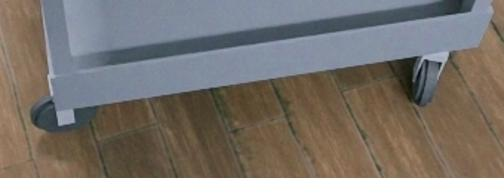

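Call:
move(base={"turn_rad_s": 0.8, "for_s": 1.3333}, joints={"right_hand_index": -1, "right_hand_middle": -1, "right_hand_ring": -1, "right_hand_little": -1, "left_hand_index": -1, "left_hand_middle": -1, "left_hand_ring": -1, "left_hand_little": -1, "right_hand_thumb_turn": 1, "left_hand_thumb_turn": 1})

Call:
move(base={"x_m_s": 0.35, "for_s": 2.7333})

Call:
move(base={"turn_rad_s": -0.7, "for_s": 1.3}, cameras=["head_camera"])

Scene clock: 790.23 s.
Joint torques (N m): left_arm=[2.35 3.68 6.94 -4.03 -0.15 -1.1 0.32] | right_arm=[-6.92 -6.67 -4.01 -6.94 0.9 -1.45 -0.41]
External joint torques (N m): left_arm=[-0.08 -0.09 0.67 0.58 -0.18 -0.17 0.32] | right_arm=[0.42 -0.48 0.65 0.68 -0.18 -0.05 -0.41]
Wrist force (N): left_arm=[2.7 7.3 3.9] | right_arm=[-2.2 1.8 5.4]
Wrist torque (N m): left_arm=[0.67 -0.50 -0.26] | right_arm=[-0.32 0.01 -0.17]
Wrist force, peak (N): left_arm=[2.4 7.9 4.5] | right_arm=[-3.3 1.6 6.4]
move: done
base_odometry: x=+0.374 y=+0.668 heading=+0.866
lidar_m: 2.57 1.88 1.63 2.05 2.59 2.12 2.31 2.73 2.69 0.95 0.87 0.77
base_status: done (sent for 1.33 of 1.33 s)
joint_positions: torso_squat_rad=+0.350 torso_shift_rad=+0.000 torso_pitch_rad=+0.450 torso_yaw_rad=+0.000 left_shoulder_pitch_rad=+0.869 left_shoulder_roll_rad=+1.239 left_shoulder_yaw_rad=+0.302 left_elbow_rad=-2.387 left_forearm_roll_rad=-0.077 left_wrist_pitch_rad=+0.053 left_hand_roll_rad=+1.005 right_shoulder_pitch_rad=-0.367 right_shoulder_roll_rad=-0.569 right_shoulder_yaw_rad=+0.145 right_elbow_rad=-2.584 right_forearm_roll_rad=-0.076 right_wrist_pitch_rad=+1.562 right_hand_roll_rad=-0.605 head_pan_rad=+0.000 head_tilt_rad=+0.450 left_hand_little=-1.000 left_hand_ring=-1.000 left_hand_middle=-1.000 left_hand_index=-1.000 left_hand_thumb_turn=+1.000 left_hand_thumb_bend=+1.000 left_hand_force_limit=+0.000 left_hand_speed=-0.800 right_hand_little=-1.000 right_hand_ring=-1.000 right_hand_middle=-1.000 right_hand_index=-1.000 right_hand_thumb_turn=+1.000 right_hand_thumb_bend=+1.000 right_hand_force_limit=+0.100 right_hand_speed=-0.850
joint_status: all done
wheel_motors_off: 0
left_hand_stopped_by: target,target,target,target,target,target
right_hand_stopped_by: target,target,target,target,target,target
left_little_load_n: 0.0
left_ring_load_n: 0.0
left_middle_load_n: 0.0
left_index_load_n: 0.0
left_thumb_bend_load_n: 0.0
left_thumb_turn_load_n: 0.0
right_little_load_n: 0.0
right_ring_load_n: 0.5
right_middle_load_n: 0.0
right_index_load_n: 0.0
right_thumb_bend_load_n: 0.0
right_thumb_turn_load_n: -0.5
motor_effort: left_wheel=+1(25) right_wheel=+6(25)
chest: x=-0.0935 y=+0.0012 z=+1.2167 quat_wxyz=(+0.975, -0.001, +0.223, +0.000) (m; base frame)
left_hand: x=+0.1499 y=+0.3000 z=+0.9002 quat_wxyz=(+0.230, -0.484, +0.763, -0.362) (m; base frame)
right_hand: x=+0.3002 y=-0.1799 z=+0.9699 quat_wxyz=(+0.304, -0.639, +0.638, -0.304) (m; base frame)
pictures: none

Scene clock: 794.17 s.
Joint torques (N m): left_arm=[1.89 3.73 6.11 -4.42 0.29 -0.96 0.19] | right_arm=[-7.07 -6.78 -4.31 -6.89 0.83 -1.59 -0.44]
External joint torques (N m): left_arm=[-0.54 -0.04 -0.16 0.19 0.26 -0.03 0.18] | right_arm=[0.26 -0.59 0.35 0.73 -0.25 -0.18 -0.43]
Wrist force (N): left_arm=[2.3 7.5 4.0] | right_arm=[-1.6 2.0 5.6]
Wrist torque (N m): left_arm=[0.68 -0.43 -0.27] | right_arm=[-0.26 -0.08 -0.15]
Wrist force, peak (N): left_arm=[3.0 7.7 4.3] | right_arm=[-2.9 2.1 6.5]
move: done
base_odometry: x=+0.993 y=+1.398 heading=+0.867
lidar_m: 1.88 1.09 1.12 1.23 2.16 2.91 3.25 3.30 0.62 0.79 1.96 1.93
base_status: done (sent for 2.73 of 2.73 s)
joint_positions: torso_squat_rad=+0.350 torso_shift_rad=+0.000 torso_pitch_rad=+0.450 torso_yaw_rad=+0.000 left_shoulder_pitch_rad=+0.869 left_shoulder_roll_rad=+1.239 left_shoulder_yaw_rad=+0.302 left_elbow_rad=-2.387 left_forearm_roll_rad=-0.077 left_wrist_pitch_rad=+0.053 left_hand_roll_rad=+1.005 right_shoulder_pitch_rad=-0.367 right_shoulder_roll_rad=-0.569 right_shoulder_yaw_rad=+0.145 right_elbow_rad=-2.584 right_forearm_roll_rad=-0.076 right_wrist_pitch_rad=+1.562 right_hand_roll_rad=-0.605 head_pan_rad=+0.000 head_tilt_rad=+0.450 left_hand_little=-1.000 left_hand_ring=-1.000 left_hand_middle=-1.000 left_hand_index=-1.000 left_hand_thumb_turn=+1.000 left_hand_thumb_bend=+1.000 left_hand_force_limit=+0.000 left_hand_speed=-0.800 right_hand_little=-1.000 right_hand_ring=-1.000 right_hand_middle=-1.000 right_hand_index=-1.000 right_hand_thumb_turn=+1.000 right_hand_thumb_bend=+1.000 right_hand_force_limit=+0.100 right_hand_speed=-0.850
joint_status: not commanded
wheel_motors_off: 0
left_hand_stopped_by: target,target,target,target,target,target
right_hand_stopped_by: target,target,target,target,target,target
left_little_load_n: 0.0
left_ring_load_n: 0.0
left_middle_load_n: 0.0
left_index_load_n: 0.0
left_thumb_bend_load_n: 0.0
left_thumb_turn_load_n: 0.0
right_little_load_n: 0.0
right_ring_load_n: 0.0
right_middle_load_n: 0.0
right_index_load_n: 0.5
right_thumb_bend_load_n: 0.0
right_thumb_turn_load_n: 0.0
motor_effort: left_wheel=+2(30) right_wheel=-3(29)
chest: x=-0.0934 y=+0.0012 z=+1.2167 quat_wxyz=(+0.975, -0.001, +0.223, +0.000) (m; base frame)
left_hand: x=+0.1499 y=+0.3000 z=+0.9001 quat_wxyz=(+0.230, -0.484, +0.763, -0.362) (m; base frame)
right_hand: x=+0.3002 y=-0.1799 z=+0.9698 quat_wxyz=(+0.304, -0.639, +0.639, -0.304) (m; base frame)
pictures: none

Scene clock: 797.13 s.
Joint torques (N m): left_arm=[1.76 4.01 5.86 -4.3 0.18 -0.98 0.08] | right_arm=[-6.85 -6.88 -3.86 -6.86 0.81 -1.54 -0.37]
External joint torques (N m): left_arm=[-0.67 0.24 -0.41 0.31 0.15 -0.05 0.08] | right_arm=[0.49 -0.68 0.8 0.76 -0.27 -0.14 -0.37]
Wrist force (N): left_arm=[2.6 7.0 4.4] | right_arm=[-2.3 2.1 5.8]
Wrist torque (N m): left_arm=[0.56 -0.49 -0.26] | right_arm=[-0.31 -0.02 -0.20]
Wrist force, peak (N): left_arm=[2.9 7.6 4.3] | right_arm=[-3.4 1.9 6.2]
move: done
base_odometry: x=+0.993 y=+1.398 heading=+0.022
lidar_m: 1.94 2.52 1.62 1.12 1.24 1.65 2.90 3.23 3.68 0.61 0.61 0.78
base_status: done (sent for 1.3 of 1.3 s)
joint_positions: torso_squat_rad=+0.350 torso_shift_rad=+0.000 torso_pitch_rad=+0.450 torso_yaw_rad=+0.000 left_shoulder_pitch_rad=+0.869 left_shoulder_roll_rad=+1.239 left_shoulder_yaw_rad=+0.302 left_elbow_rad=-2.387 left_forearm_roll_rad=-0.077 left_wrist_pitch_rad=+0.053 left_hand_roll_rad=+1.005 right_shoulder_pitch_rad=-0.367 right_shoulder_roll_rad=-0.569 right_shoulder_yaw_rad=+0.145 right_elbow_rad=-2.584 right_forearm_roll_rad=-0.076 right_wrist_pitch_rad=+1.562 right_hand_roll_rad=-0.605 head_pan_rad=+0.000 head_tilt_rad=+0.450 left_hand_little=-1.000 left_hand_ring=-1.000 left_hand_middle=-1.000 left_hand_index=-1.000 left_hand_thumb_turn=+1.000 left_hand_thumb_bend=+1.000 left_hand_force_limit=+0.000 left_hand_speed=-0.800 right_hand_little=-1.000 right_hand_ring=-1.000 right_hand_middle=-1.000 right_hand_index=-1.000 right_hand_thumb_turn=+1.000 right_hand_thumb_bend=+1.000 right_hand_force_limit=+0.100 right_hand_speed=-0.850
joint_status: not commanded
wheel_motors_off: 0
left_hand_stopped_by: target,target,target,target,target,target
right_hand_stopped_by: target,target,target,target,target,target
left_little_load_n: 0.0
left_ring_load_n: 0.0
left_middle_load_n: 0.0
left_index_load_n: 0.5
left_thumb_bend_load_n: 0.0
left_thumb_turn_load_n: 0.0
right_little_load_n: 0.0
right_ring_load_n: 0.0
right_middle_load_n: 0.0
right_index_load_n: 0.0
right_thumb_bend_load_n: 0.0
right_thumb_turn_load_n: -0.5
motor_effort: left_wheel=+6(26) right_wheel=+1(25)
chest: x=-0.0934 y=+0.0012 z=+1.2167 quat_wxyz=(+0.975, -0.001, +0.223, +0.000) (m; base frame)
left_hand: x=+0.1499 y=+0.3000 z=+0.9001 quat_wxyz=(+0.230, -0.484, +0.763, -0.362) (m; base frame)
right_hand: x=+0.3002 y=-0.1799 z=+0.9698 quat_wxyz=(+0.304, -0.639, +0.639, -0.304) (m; base frame)
pictures: head_camera
Images, in order (width x height): head_camera 896x504.

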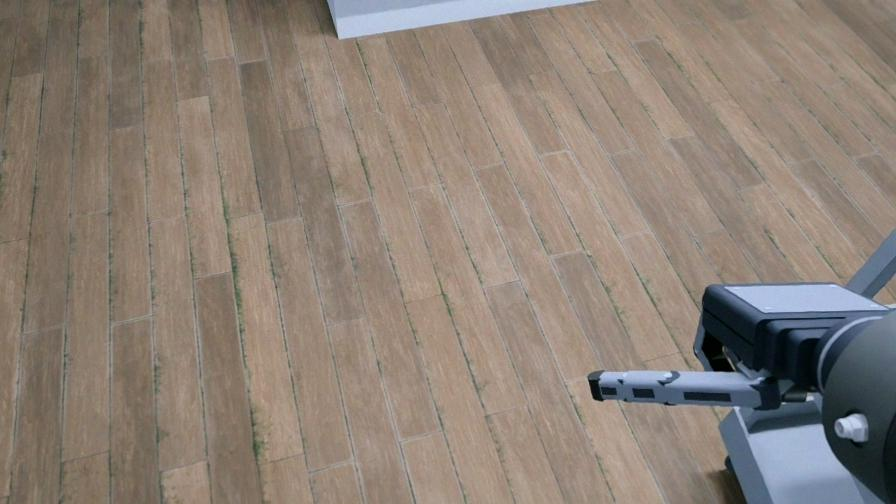

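Call:
move(base={"turn_rad_s": 0.6, "for_s": 0.7667})

Call:
move(base={"x_m_s": 0.3, "for_s": 1.1667})

Call:
move(base={"turn_rad_s": -0.8, "for_s": 2.2}, joints={"head_tilt_rad": 0.3}, cameras=["head_camera"])

Scene clock: 809.47 s.
Joint torques (N m): left_arm=[2.51 3.38 5.45 -4.51 0.15 -1.15 0.06] | right_arm=[-7.07 -6.79 -4.25 -6.94 0.84 -1.58 -0.38]
External joint torques (N m): left_arm=[0.08 -0.39 -0.81 0.1 0.12 -0.22 0.06] | right_arm=[0.26 -0.6 0.41 0.68 -0.23 -0.18 -0.37]
Wrist force (N): left_arm=[2.6 7.6 4.2] | right_arm=[-2.8 2.4 5.7]
Wrist torque (N m): left_arm=[0.70 -0.50 -0.26] | right_arm=[-0.25 0.09 -0.22]
Wrist force, peak (N): left_arm=[2.6 7.7 4.4] | right_arm=[-2.8 2.1 6.4]
move: done
base_odometry: x=+0.993 y=+1.398 heading=+0.315
lidar_m: 1.93 1.92 1.45 1.09 1.24 2.10 2.88 3.23 3.29 0.62 0.80 1.97
base_status: done (sent for 0.77 of 0.77 s)
joint_positions: torso_squat_rad=+0.350 torso_shift_rad=+0.000 torso_pitch_rad=+0.450 torso_yaw_rad=+0.000 left_shoulder_pitch_rad=+0.869 left_shoulder_roll_rad=+1.239 left_shoulder_yaw_rad=+0.302 left_elbow_rad=-2.387 left_forearm_roll_rad=-0.077 left_wrist_pitch_rad=+0.053 left_hand_roll_rad=+1.005 right_shoulder_pitch_rad=-0.367 right_shoulder_roll_rad=-0.569 right_shoulder_yaw_rad=+0.145 right_elbow_rad=-2.584 right_forearm_roll_rad=-0.076 right_wrist_pitch_rad=+1.562 right_hand_roll_rad=-0.605 head_pan_rad=+0.000 head_tilt_rad=+0.450 left_hand_little=-1.000 left_hand_ring=-1.000 left_hand_middle=-1.000 left_hand_index=-1.000 left_hand_thumb_turn=+1.000 left_hand_thumb_bend=+1.000 left_hand_force_limit=+0.000 left_hand_speed=-0.800 right_hand_little=-1.000 right_hand_ring=-1.000 right_hand_middle=-1.000 right_hand_index=-1.000 right_hand_thumb_turn=+1.000 right_hand_thumb_bend=+1.000 right_hand_force_limit=+0.100 right_hand_speed=-0.850
joint_status: not commanded
wheel_motors_off: 0
left_hand_stopped_by: target,target,target,target,target,target
right_hand_stopped_by: target,target,target,target,target,target
left_little_load_n: 0.0
left_ring_load_n: 0.0
left_middle_load_n: 0.0
left_index_load_n: 0.0
left_thumb_bend_load_n: 0.0
left_thumb_turn_load_n: 0.0
right_little_load_n: 0.5
right_ring_load_n: 0.0
right_middle_load_n: 0.0
right_index_load_n: 0.0
right_thumb_bend_load_n: 0.0
right_thumb_turn_load_n: 0.0
motor_effort: left_wheel=-7(24) right_wheel=+2(14)
chest: x=-0.0934 y=+0.0011 z=+1.2167 quat_wxyz=(+0.975, -0.001, +0.223, +0.000) (m; base frame)
left_hand: x=+0.1499 y=+0.3000 z=+0.9001 quat_wxyz=(+0.230, -0.484, +0.763, -0.362) (m; base frame)
right_hand: x=+0.3002 y=-0.1799 z=+0.9698 quat_wxyz=(+0.304, -0.639, +0.639, -0.304) (m; base frame)
pictures: none

Scene clock: 811.93 s.
Joint torques (N m): left_arm=[2.34 3.08 6.95 -4.17 -0.01 -0.97 0.17] | right_arm=[-6.91 -6.7 -4.11 -6.79 0.83 -1.45 -0.38]
External joint torques (N m): left_arm=[-0.09 -0.69 0.68 0.44 -0.04 -0.04 0.17] | right_arm=[0.43 -0.51 0.56 0.83 -0.25 -0.05 -0.37]
Wrist force (N): left_arm=[2.8 7.2 4.0] | right_arm=[-2.7 1.6 5.8]
Wrist torque (N m): left_arm=[0.65 -0.50 -0.24] | right_arm=[-0.37 0.06 -0.23]
Wrist force, peak (N): left_arm=[2.8 7.7 4.5] | right_arm=[-2.5 2.7 6.3]
move: done
base_odometry: x=+1.326 y=+1.506 heading=+0.315
lidar_m: 1.59 1.90 1.42 1.09 1.41 2.07 3.66 3.55 0.71 0.70 2.13 1.62
base_status: done (sent for 1.17 of 1.17 s)
joint_positions: torso_squat_rad=+0.350 torso_shift_rad=+0.000 torso_pitch_rad=+0.450 torso_yaw_rad=+0.000 left_shoulder_pitch_rad=+0.869 left_shoulder_roll_rad=+1.239 left_shoulder_yaw_rad=+0.302 left_elbow_rad=-2.387 left_forearm_roll_rad=-0.077 left_wrist_pitch_rad=+0.053 left_hand_roll_rad=+1.005 right_shoulder_pitch_rad=-0.367 right_shoulder_roll_rad=-0.569 right_shoulder_yaw_rad=+0.145 right_elbow_rad=-2.584 right_forearm_roll_rad=-0.076 right_wrist_pitch_rad=+1.562 right_hand_roll_rad=-0.605 head_pan_rad=+0.000 head_tilt_rad=+0.450 left_hand_little=-1.000 left_hand_ring=-1.000 left_hand_middle=-1.000 left_hand_index=-1.000 left_hand_thumb_turn=+1.000 left_hand_thumb_bend=+1.000 left_hand_force_limit=+0.000 left_hand_speed=-0.800 right_hand_little=-1.000 right_hand_ring=-1.000 right_hand_middle=-1.000 right_hand_index=-1.000 right_hand_thumb_turn=+1.000 right_hand_thumb_bend=+1.000 right_hand_force_limit=+0.100 right_hand_speed=-0.850
joint_status: not commanded
wheel_motors_off: 0
left_hand_stopped_by: target,target,target,target,target,target
right_hand_stopped_by: target,target,target,target,target,target
left_little_load_n: 0.0
left_ring_load_n: 0.0
left_middle_load_n: 0.0
left_index_load_n: 0.0
left_thumb_bend_load_n: 0.0
left_thumb_turn_load_n: 0.0
right_little_load_n: 0.0
right_ring_load_n: 0.0
right_middle_load_n: 0.5
right_index_load_n: 0.0
right_thumb_bend_load_n: 0.0
right_thumb_turn_load_n: 0.0
motor_effort: left_wheel=-9(31) right_wheel=+8(30)
chest: x=-0.0935 y=+0.0011 z=+1.2167 quat_wxyz=(+0.975, -0.001, +0.223, +0.000) (m; base frame)
left_hand: x=+0.1499 y=+0.3000 z=+0.9001 quat_wxyz=(+0.230, -0.484, +0.763, -0.362) (m; base frame)
right_hand: x=+0.3002 y=-0.1799 z=+0.9699 quat_wxyz=(+0.304, -0.639, +0.639, -0.304) (m; base frame)
pictures: none

Scene clock: 816.03 s.
Joint torques (N m): left_arm=[2.43 4.24 5.91 -4.25 0.1 -0.81 0.27] | right_arm=[-6.97 -6.67 -4.21 -6.86 0.76 -1.48 -0.38]
External joint torques (N m): left_arm=[0 0.47 -0.36 0.36 0.07 0.12 0.26] | right_arm=[0.36 -0.47 0.45 0.76 -0.32 -0.08 -0.38]
Wrist force (N): left_arm=[2.3 7.7 4.4] | right_arm=[-2.4 1.8 5.3]
Wrist torque (N m): left_arm=[0.69 -0.42 -0.29] | right_arm=[-0.29 0.07 -0.25]
Wrist force, peak (N): left_arm=[2.4 7.8 4.3] | right_arm=[-3.2 2.1 6.5]
move: done
base_odometry: x=+1.326 y=+1.506 heading=-1.445
lidar_m: 0.67 0.70 1.74 1.62 2.22 1.54 1.38 1.33 1.40 3.23 3.55 0.71
base_status: done (sent for 2.2 of 2.2 s)
joint_positions: torso_squat_rad=+0.350 torso_shift_rad=+0.000 torso_pitch_rad=+0.450 torso_yaw_rad=+0.000 left_shoulder_pitch_rad=+0.869 left_shoulder_roll_rad=+1.239 left_shoulder_yaw_rad=+0.302 left_elbow_rad=-2.387 left_forearm_roll_rad=-0.077 left_wrist_pitch_rad=+0.053 left_hand_roll_rad=+1.005 right_shoulder_pitch_rad=-0.367 right_shoulder_roll_rad=-0.569 right_shoulder_yaw_rad=+0.145 right_elbow_rad=-2.584 right_forearm_roll_rad=-0.076 right_wrist_pitch_rad=+1.562 right_hand_roll_rad=-0.605 head_pan_rad=+0.000 head_tilt_rad=+0.300 left_hand_little=-1.000 left_hand_ring=-1.000 left_hand_middle=-1.000 left_hand_index=-1.000 left_hand_thumb_turn=+1.000 left_hand_thumb_bend=+1.000 left_hand_force_limit=+0.000 left_hand_speed=-0.800 right_hand_little=-1.000 right_hand_ring=-1.000 right_hand_middle=-1.000 right_hand_index=-1.000 right_hand_thumb_turn=+1.000 right_hand_thumb_bend=+1.000 right_hand_force_limit=+0.100 right_hand_speed=-0.850
joint_status: all done
wheel_motors_off: 0
left_hand_stopped_by: target,target,target,target,target,target
right_hand_stopped_by: target,target,target,target,target,target
left_little_load_n: 0.0
left_ring_load_n: 0.5
left_middle_load_n: 0.0
left_index_load_n: 0.0
left_thumb_bend_load_n: 0.0
left_thumb_turn_load_n: 0.0
right_little_load_n: 0.0
right_ring_load_n: 0.0
right_middle_load_n: 0.0
right_index_load_n: 0.0
right_thumb_bend_load_n: 0.0
right_thumb_turn_load_n: -0.5
motor_effort: left_wheel=+5(28) right_wheel=+3(24)
chest: x=-0.0935 y=+0.0011 z=+1.2167 quat_wxyz=(+0.975, -0.001, +0.223, +0.000) (m; base frame)
left_hand: x=+0.1499 y=+0.3000 z=+0.9001 quat_wxyz=(+0.230, -0.484, +0.763, -0.362) (m; base frame)
right_hand: x=+0.3002 y=-0.1799 z=+0.9699 quat_wxyz=(+0.304, -0.639, +0.639, -0.304) (m; base frame)
pictures: head_camera
Images, in order (width x height): head_camera 896x504.

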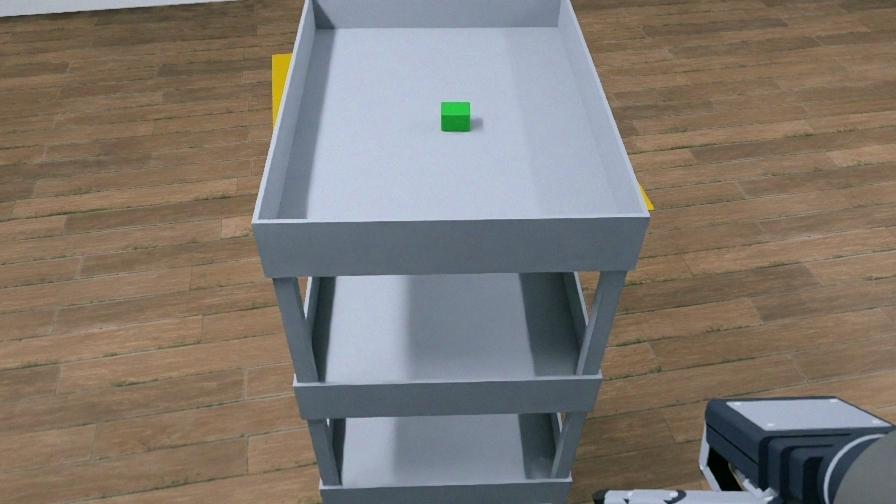

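Call:
move(joints={"torso_squat_rad": 0.6, "head_tilt_rad": 0.35}, base={"turn_rad_s": 0.2, "for_s": 0.4})

Call:
move(target={"side": "right", "x": 0.36, "y": -0.16, "z": 0.85, "quat_wxyz": [0.5, -0.5, 0.5, -0.5]}, min_time_s=2)

Call:
move(target={"side": "left", "x": 0.36, "y": 0.16, "z": 0.85, "quat_wxyz": [0.5, -0.5, 0.5, -0.5]}, min_time_s=2, cameras=["head_camera"])

Scene clock: 854.10 s.
Joint torques (N m): left_arm=[2.56 3.33 6.33 -4.36 0.09 -0.85 0.04] | right_arm=[-7.17 -6.81 -4.21 -6.84 0.81 -1.43 -0.42]
External joint torques (N m): left_arm=[0.13 -0.44 0.06 0.25 0.06 0.08 0.04] | right_arm=[0.17 -0.62 0.45 0.78 -0.26 -0.03 -0.42]
Wrist force (N): left_arm=[3.1 7.2 3.7] | right_arm=[-2.5 2.1 5.9]
Wrist torque (N m): left_arm=[0.65 -0.55 -0.21] | right_arm=[-0.30 0.03 -0.21]
Wrist force, peak (N): left_arm=[2.4 7.8 4.3] | right_arm=[-2.8 2.3 6.3]
move: done
base_odometry: x=+1.326 y=+1.506 heading=-1.365
lidar_m: 0.68 2.40 1.68 1.62 2.14 1.49 1.07 1.34 1.85 3.23 3.56 0.72
base_status: done (sent for 0.4 of 0.4 s)
joint_positions: torso_squat_rad=+0.600 torso_shift_rad=+0.000 torso_pitch_rad=+0.450 torso_yaw_rad=+0.000 left_shoulder_pitch_rad=+0.869 left_shoulder_roll_rad=+1.239 left_shoulder_yaw_rad=+0.302 left_elbow_rad=-2.387 left_forearm_roll_rad=-0.077 left_wrist_pitch_rad=+0.053 left_hand_roll_rad=+1.005 right_shoulder_pitch_rad=-0.367 right_shoulder_roll_rad=-0.569 right_shoulder_yaw_rad=+0.145 right_elbow_rad=-2.584 right_forearm_roll_rad=-0.076 right_wrist_pitch_rad=+1.562 right_hand_roll_rad=-0.605 head_pan_rad=+0.000 head_tilt_rad=+0.350 left_hand_little=-1.000 left_hand_ring=-1.000 left_hand_middle=-1.000 left_hand_index=-1.000 left_hand_thumb_turn=+1.000 left_hand_thumb_bend=+1.000 left_hand_force_limit=+0.000 left_hand_speed=-0.800 right_hand_little=-1.000 right_hand_ring=-1.000 right_hand_middle=-1.000 right_hand_index=-1.000 right_hand_thumb_turn=+1.000 right_hand_thumb_bend=+1.000 right_hand_force_limit=+0.100 right_hand_speed=-0.850
joint_status: all done
wheel_motors_off: 0
left_hand_stopped_by: target,target,target,target,target,target
right_hand_stopped_by: target,target,target,target,target,target
left_little_load_n: 0.0
left_ring_load_n: 0.0
left_middle_load_n: 0.0
left_index_load_n: 0.0
left_thumb_bend_load_n: 0.0
left_thumb_turn_load_n: 0.0
right_little_load_n: 0.5
right_ring_load_n: 0.0
right_middle_load_n: 0.0
right_index_load_n: 0.0
right_thumb_bend_load_n: 0.0
right_thumb_turn_load_n: 0.0
motor_effort: left_wheel=-9(21) right_wheel=-1(13)
chest: x=-0.0935 y=+0.0011 z=+1.1369 quat_wxyz=(+0.975, -0.001, +0.223, +0.000) (m; base frame)
left_hand: x=+0.1499 y=+0.2999 z=+0.8204 quat_wxyz=(+0.230, -0.484, +0.763, -0.362) (m; base frame)
right_hand: x=+0.3002 y=-0.1800 z=+0.8901 quat_wxyz=(+0.304, -0.639, +0.638, -0.304) (m; base frame)
pictures: none

Scene clock: 856.43 s.
Joint torques (N m): left_arm=[2.86 3.86 6.75 -4.27 0.15 -1.2 0.14] | right_arm=[-1.77 0.61 1.19 -9.34 0.01 0.27 -0.18]
External joint torques (N m): left_arm=[0.43 0.09 0.48 0.34 0.12 -0.27 0.14] | right_arm=[0.74 0.46 1.35 1.66 -0.29 -0.02 -0.18]
Wrist force (N): left_arm=[2.6 6.9 4.4] | right_arm=[-2.2 3.5 2.3]
Wrist torque (N m): left_arm=[0.58 -0.49 -0.25] | right_arm=[-0.02 0.09 -0.13]
Wrist force, peak (N): left_arm=[2.8 7.6 4.5] | right_arm=[-3.1 2.2 5.8]
move: done
base_odometry: x=+1.326 y=+1.506 heading=-1.365
lidar_m: 0.68 2.41 1.69 1.62 2.15 1.49 1.06 1.34 1.85 3.23 3.55 0.71
base_status: not commanded
joint_positions: torso_squat_rad=+0.600 torso_shift_rad=+0.000 torso_pitch_rad=+0.450 torso_yaw_rad=+0.000 left_shoulder_pitch_rad=+0.869 left_shoulder_roll_rad=+1.239 left_shoulder_yaw_rad=+0.302 left_elbow_rad=-2.387 left_forearm_roll_rad=-0.077 left_wrist_pitch_rad=+0.053 left_hand_roll_rad=+1.005 right_shoulder_pitch_rad=+0.063 right_shoulder_roll_rad=-0.079 right_shoulder_yaw_rad=+0.180 right_elbow_rad=-2.053 right_forearm_roll_rad=+1.705 right_wrist_pitch_rad=+0.178 right_hand_roll_rad=-1.699 head_pan_rad=+0.000 head_tilt_rad=+0.350 left_hand_little=-1.000 left_hand_ring=-1.000 left_hand_middle=-1.000 left_hand_index=-1.000 left_hand_thumb_turn=+1.000 left_hand_thumb_bend=+1.000 left_hand_force_limit=+0.000 left_hand_speed=-0.800 right_hand_little=-1.000 right_hand_ring=-1.000 right_hand_middle=-1.000 right_hand_index=-1.000 right_hand_thumb_turn=+1.000 right_hand_thumb_bend=+1.000 right_hand_force_limit=+0.100 right_hand_speed=-0.850
joint_status: all done
wheel_motors_off: 0
left_hand_stopped_by: target,target,target,target,target,target
right_hand_stopped_by: target,target,target,target,target,target
left_little_load_n: 0.0
left_ring_load_n: 0.5
left_middle_load_n: 0.0
left_index_load_n: 0.0
left_thumb_bend_load_n: 0.0
left_thumb_turn_load_n: 0.0
right_little_load_n: 0.0
right_ring_load_n: 0.0
right_middle_load_n: 0.0
right_index_load_n: 0.0
right_thumb_bend_load_n: 0.5
right_thumb_turn_load_n: -0.5
motor_effort: left_wheel=-9(9) right_wheel=-2(5)
chest: x=-0.0935 y=+0.0011 z=+1.1369 quat_wxyz=(+0.975, -0.001, +0.223, +0.000) (m; base frame)
left_hand: x=+0.1499 y=+0.2999 z=+0.8204 quat_wxyz=(+0.230, -0.484, +0.763, -0.362) (m; base frame)
right_hand: x=+0.3601 y=-0.1601 z=+0.8507 quat_wxyz=(+0.497, -0.503, +0.503, -0.497) (m; base frame)
right_hand_status: reached (checked arc, planned for 2.0 s): 1 mm and 0.7 deg off.
pictures: none

Scene clock: 858.77 s.
Joint torques (N m): left_arm=[-3.25 -0.52 0.02 -9.52 -0.09 0.04 -0.09] | right_arm=[-1.84 0.73 0.91 -9.39 0.08 0.19 -0.14]
External joint torques (N m): left_arm=[-0.29 0.04 0.13 1.34 0.14 -0.15 -0.09] | right_arm=[0.68 0.58 1.06 1.61 -0.22 -0.09 -0.13]
Wrist force (N): left_arm=[2.7 8.1 0.4] | right_arm=[-1.8 3.2 2.3]
Wrist torque (N m): left_arm=[0.84 -0.62 -0.30] | right_arm=[0.00 0.01 -0.12]
Wrist force, peak (N): left_arm=[3.2 8.8 1.7] | right_arm=[-2.5 3.6 3.2]
move: done
base_odometry: x=+1.326 y=+1.506 heading=-1.365
lidar_m: 0.68 2.41 1.69 1.61 2.15 1.50 1.06 1.35 1.85 3.23 3.56 0.71
base_status: not commanded
joint_positions: torso_squat_rad=+0.600 torso_shift_rad=+0.000 torso_pitch_rad=+0.450 torso_yaw_rad=+0.000 left_shoulder_pitch_rad=+0.066 left_shoulder_roll_rad=+0.058 left_shoulder_yaw_rad=-0.171 left_elbow_rad=-2.057 left_forearm_roll_rad=-1.683 left_wrist_pitch_rad=+0.158 left_hand_roll_rad=+1.659 right_shoulder_pitch_rad=+0.063 right_shoulder_roll_rad=-0.079 right_shoulder_yaw_rad=+0.180 right_elbow_rad=-2.053 right_forearm_roll_rad=+1.705 right_wrist_pitch_rad=+0.178 right_hand_roll_rad=-1.699 head_pan_rad=+0.000 head_tilt_rad=+0.350 left_hand_little=-1.000 left_hand_ring=-1.000 left_hand_middle=-1.000 left_hand_index=-1.000 left_hand_thumb_turn=+1.000 left_hand_thumb_bend=+1.000 left_hand_force_limit=+0.000 left_hand_speed=-0.800 right_hand_little=-1.000 right_hand_ring=-1.000 right_hand_middle=-1.000 right_hand_index=-1.000 right_hand_thumb_turn=+1.000 right_hand_thumb_bend=+1.000 right_hand_force_limit=+0.100 right_hand_speed=-0.850
joint_status: all done
wheel_motors_off: 0
left_hand_stopped_by: target,target,target,target,target,target
right_hand_stopped_by: target,target,target,target,target,target
left_little_load_n: 0.0
left_ring_load_n: 0.0
left_middle_load_n: 0.0
left_index_load_n: 0.0
left_thumb_bend_load_n: 0.0
left_thumb_turn_load_n: 0.0
right_little_load_n: 0.0
right_ring_load_n: 0.0
right_middle_load_n: 0.0
right_index_load_n: 0.0
right_thumb_bend_load_n: 0.0
right_thumb_turn_load_n: 0.0
motor_effort: left_wheel=-9(10) right_wheel=-2(4)
chest: x=-0.0935 y=+0.0011 z=+1.1369 quat_wxyz=(+0.975, -0.001, +0.223, +0.000) (m; base frame)
left_hand: x=+0.3601 y=+0.1600 z=+0.8507 quat_wxyz=(+0.496, -0.503, +0.504, -0.496) (m; base frame)
left_hand_status: reached (checked arc, planned for 2.0 s): 1 mm and 0.8 deg off.
right_hand: x=+0.3601 y=-0.1600 z=+0.8507 quat_wxyz=(+0.497, -0.503, +0.503, -0.497) (m; base frame)
pictures: head_camera
Images, in order (width x height): head_camera 896x504.

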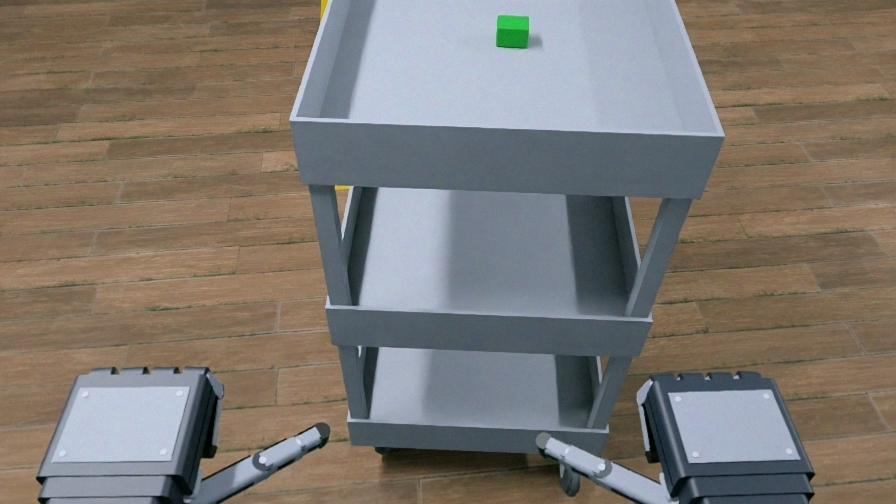

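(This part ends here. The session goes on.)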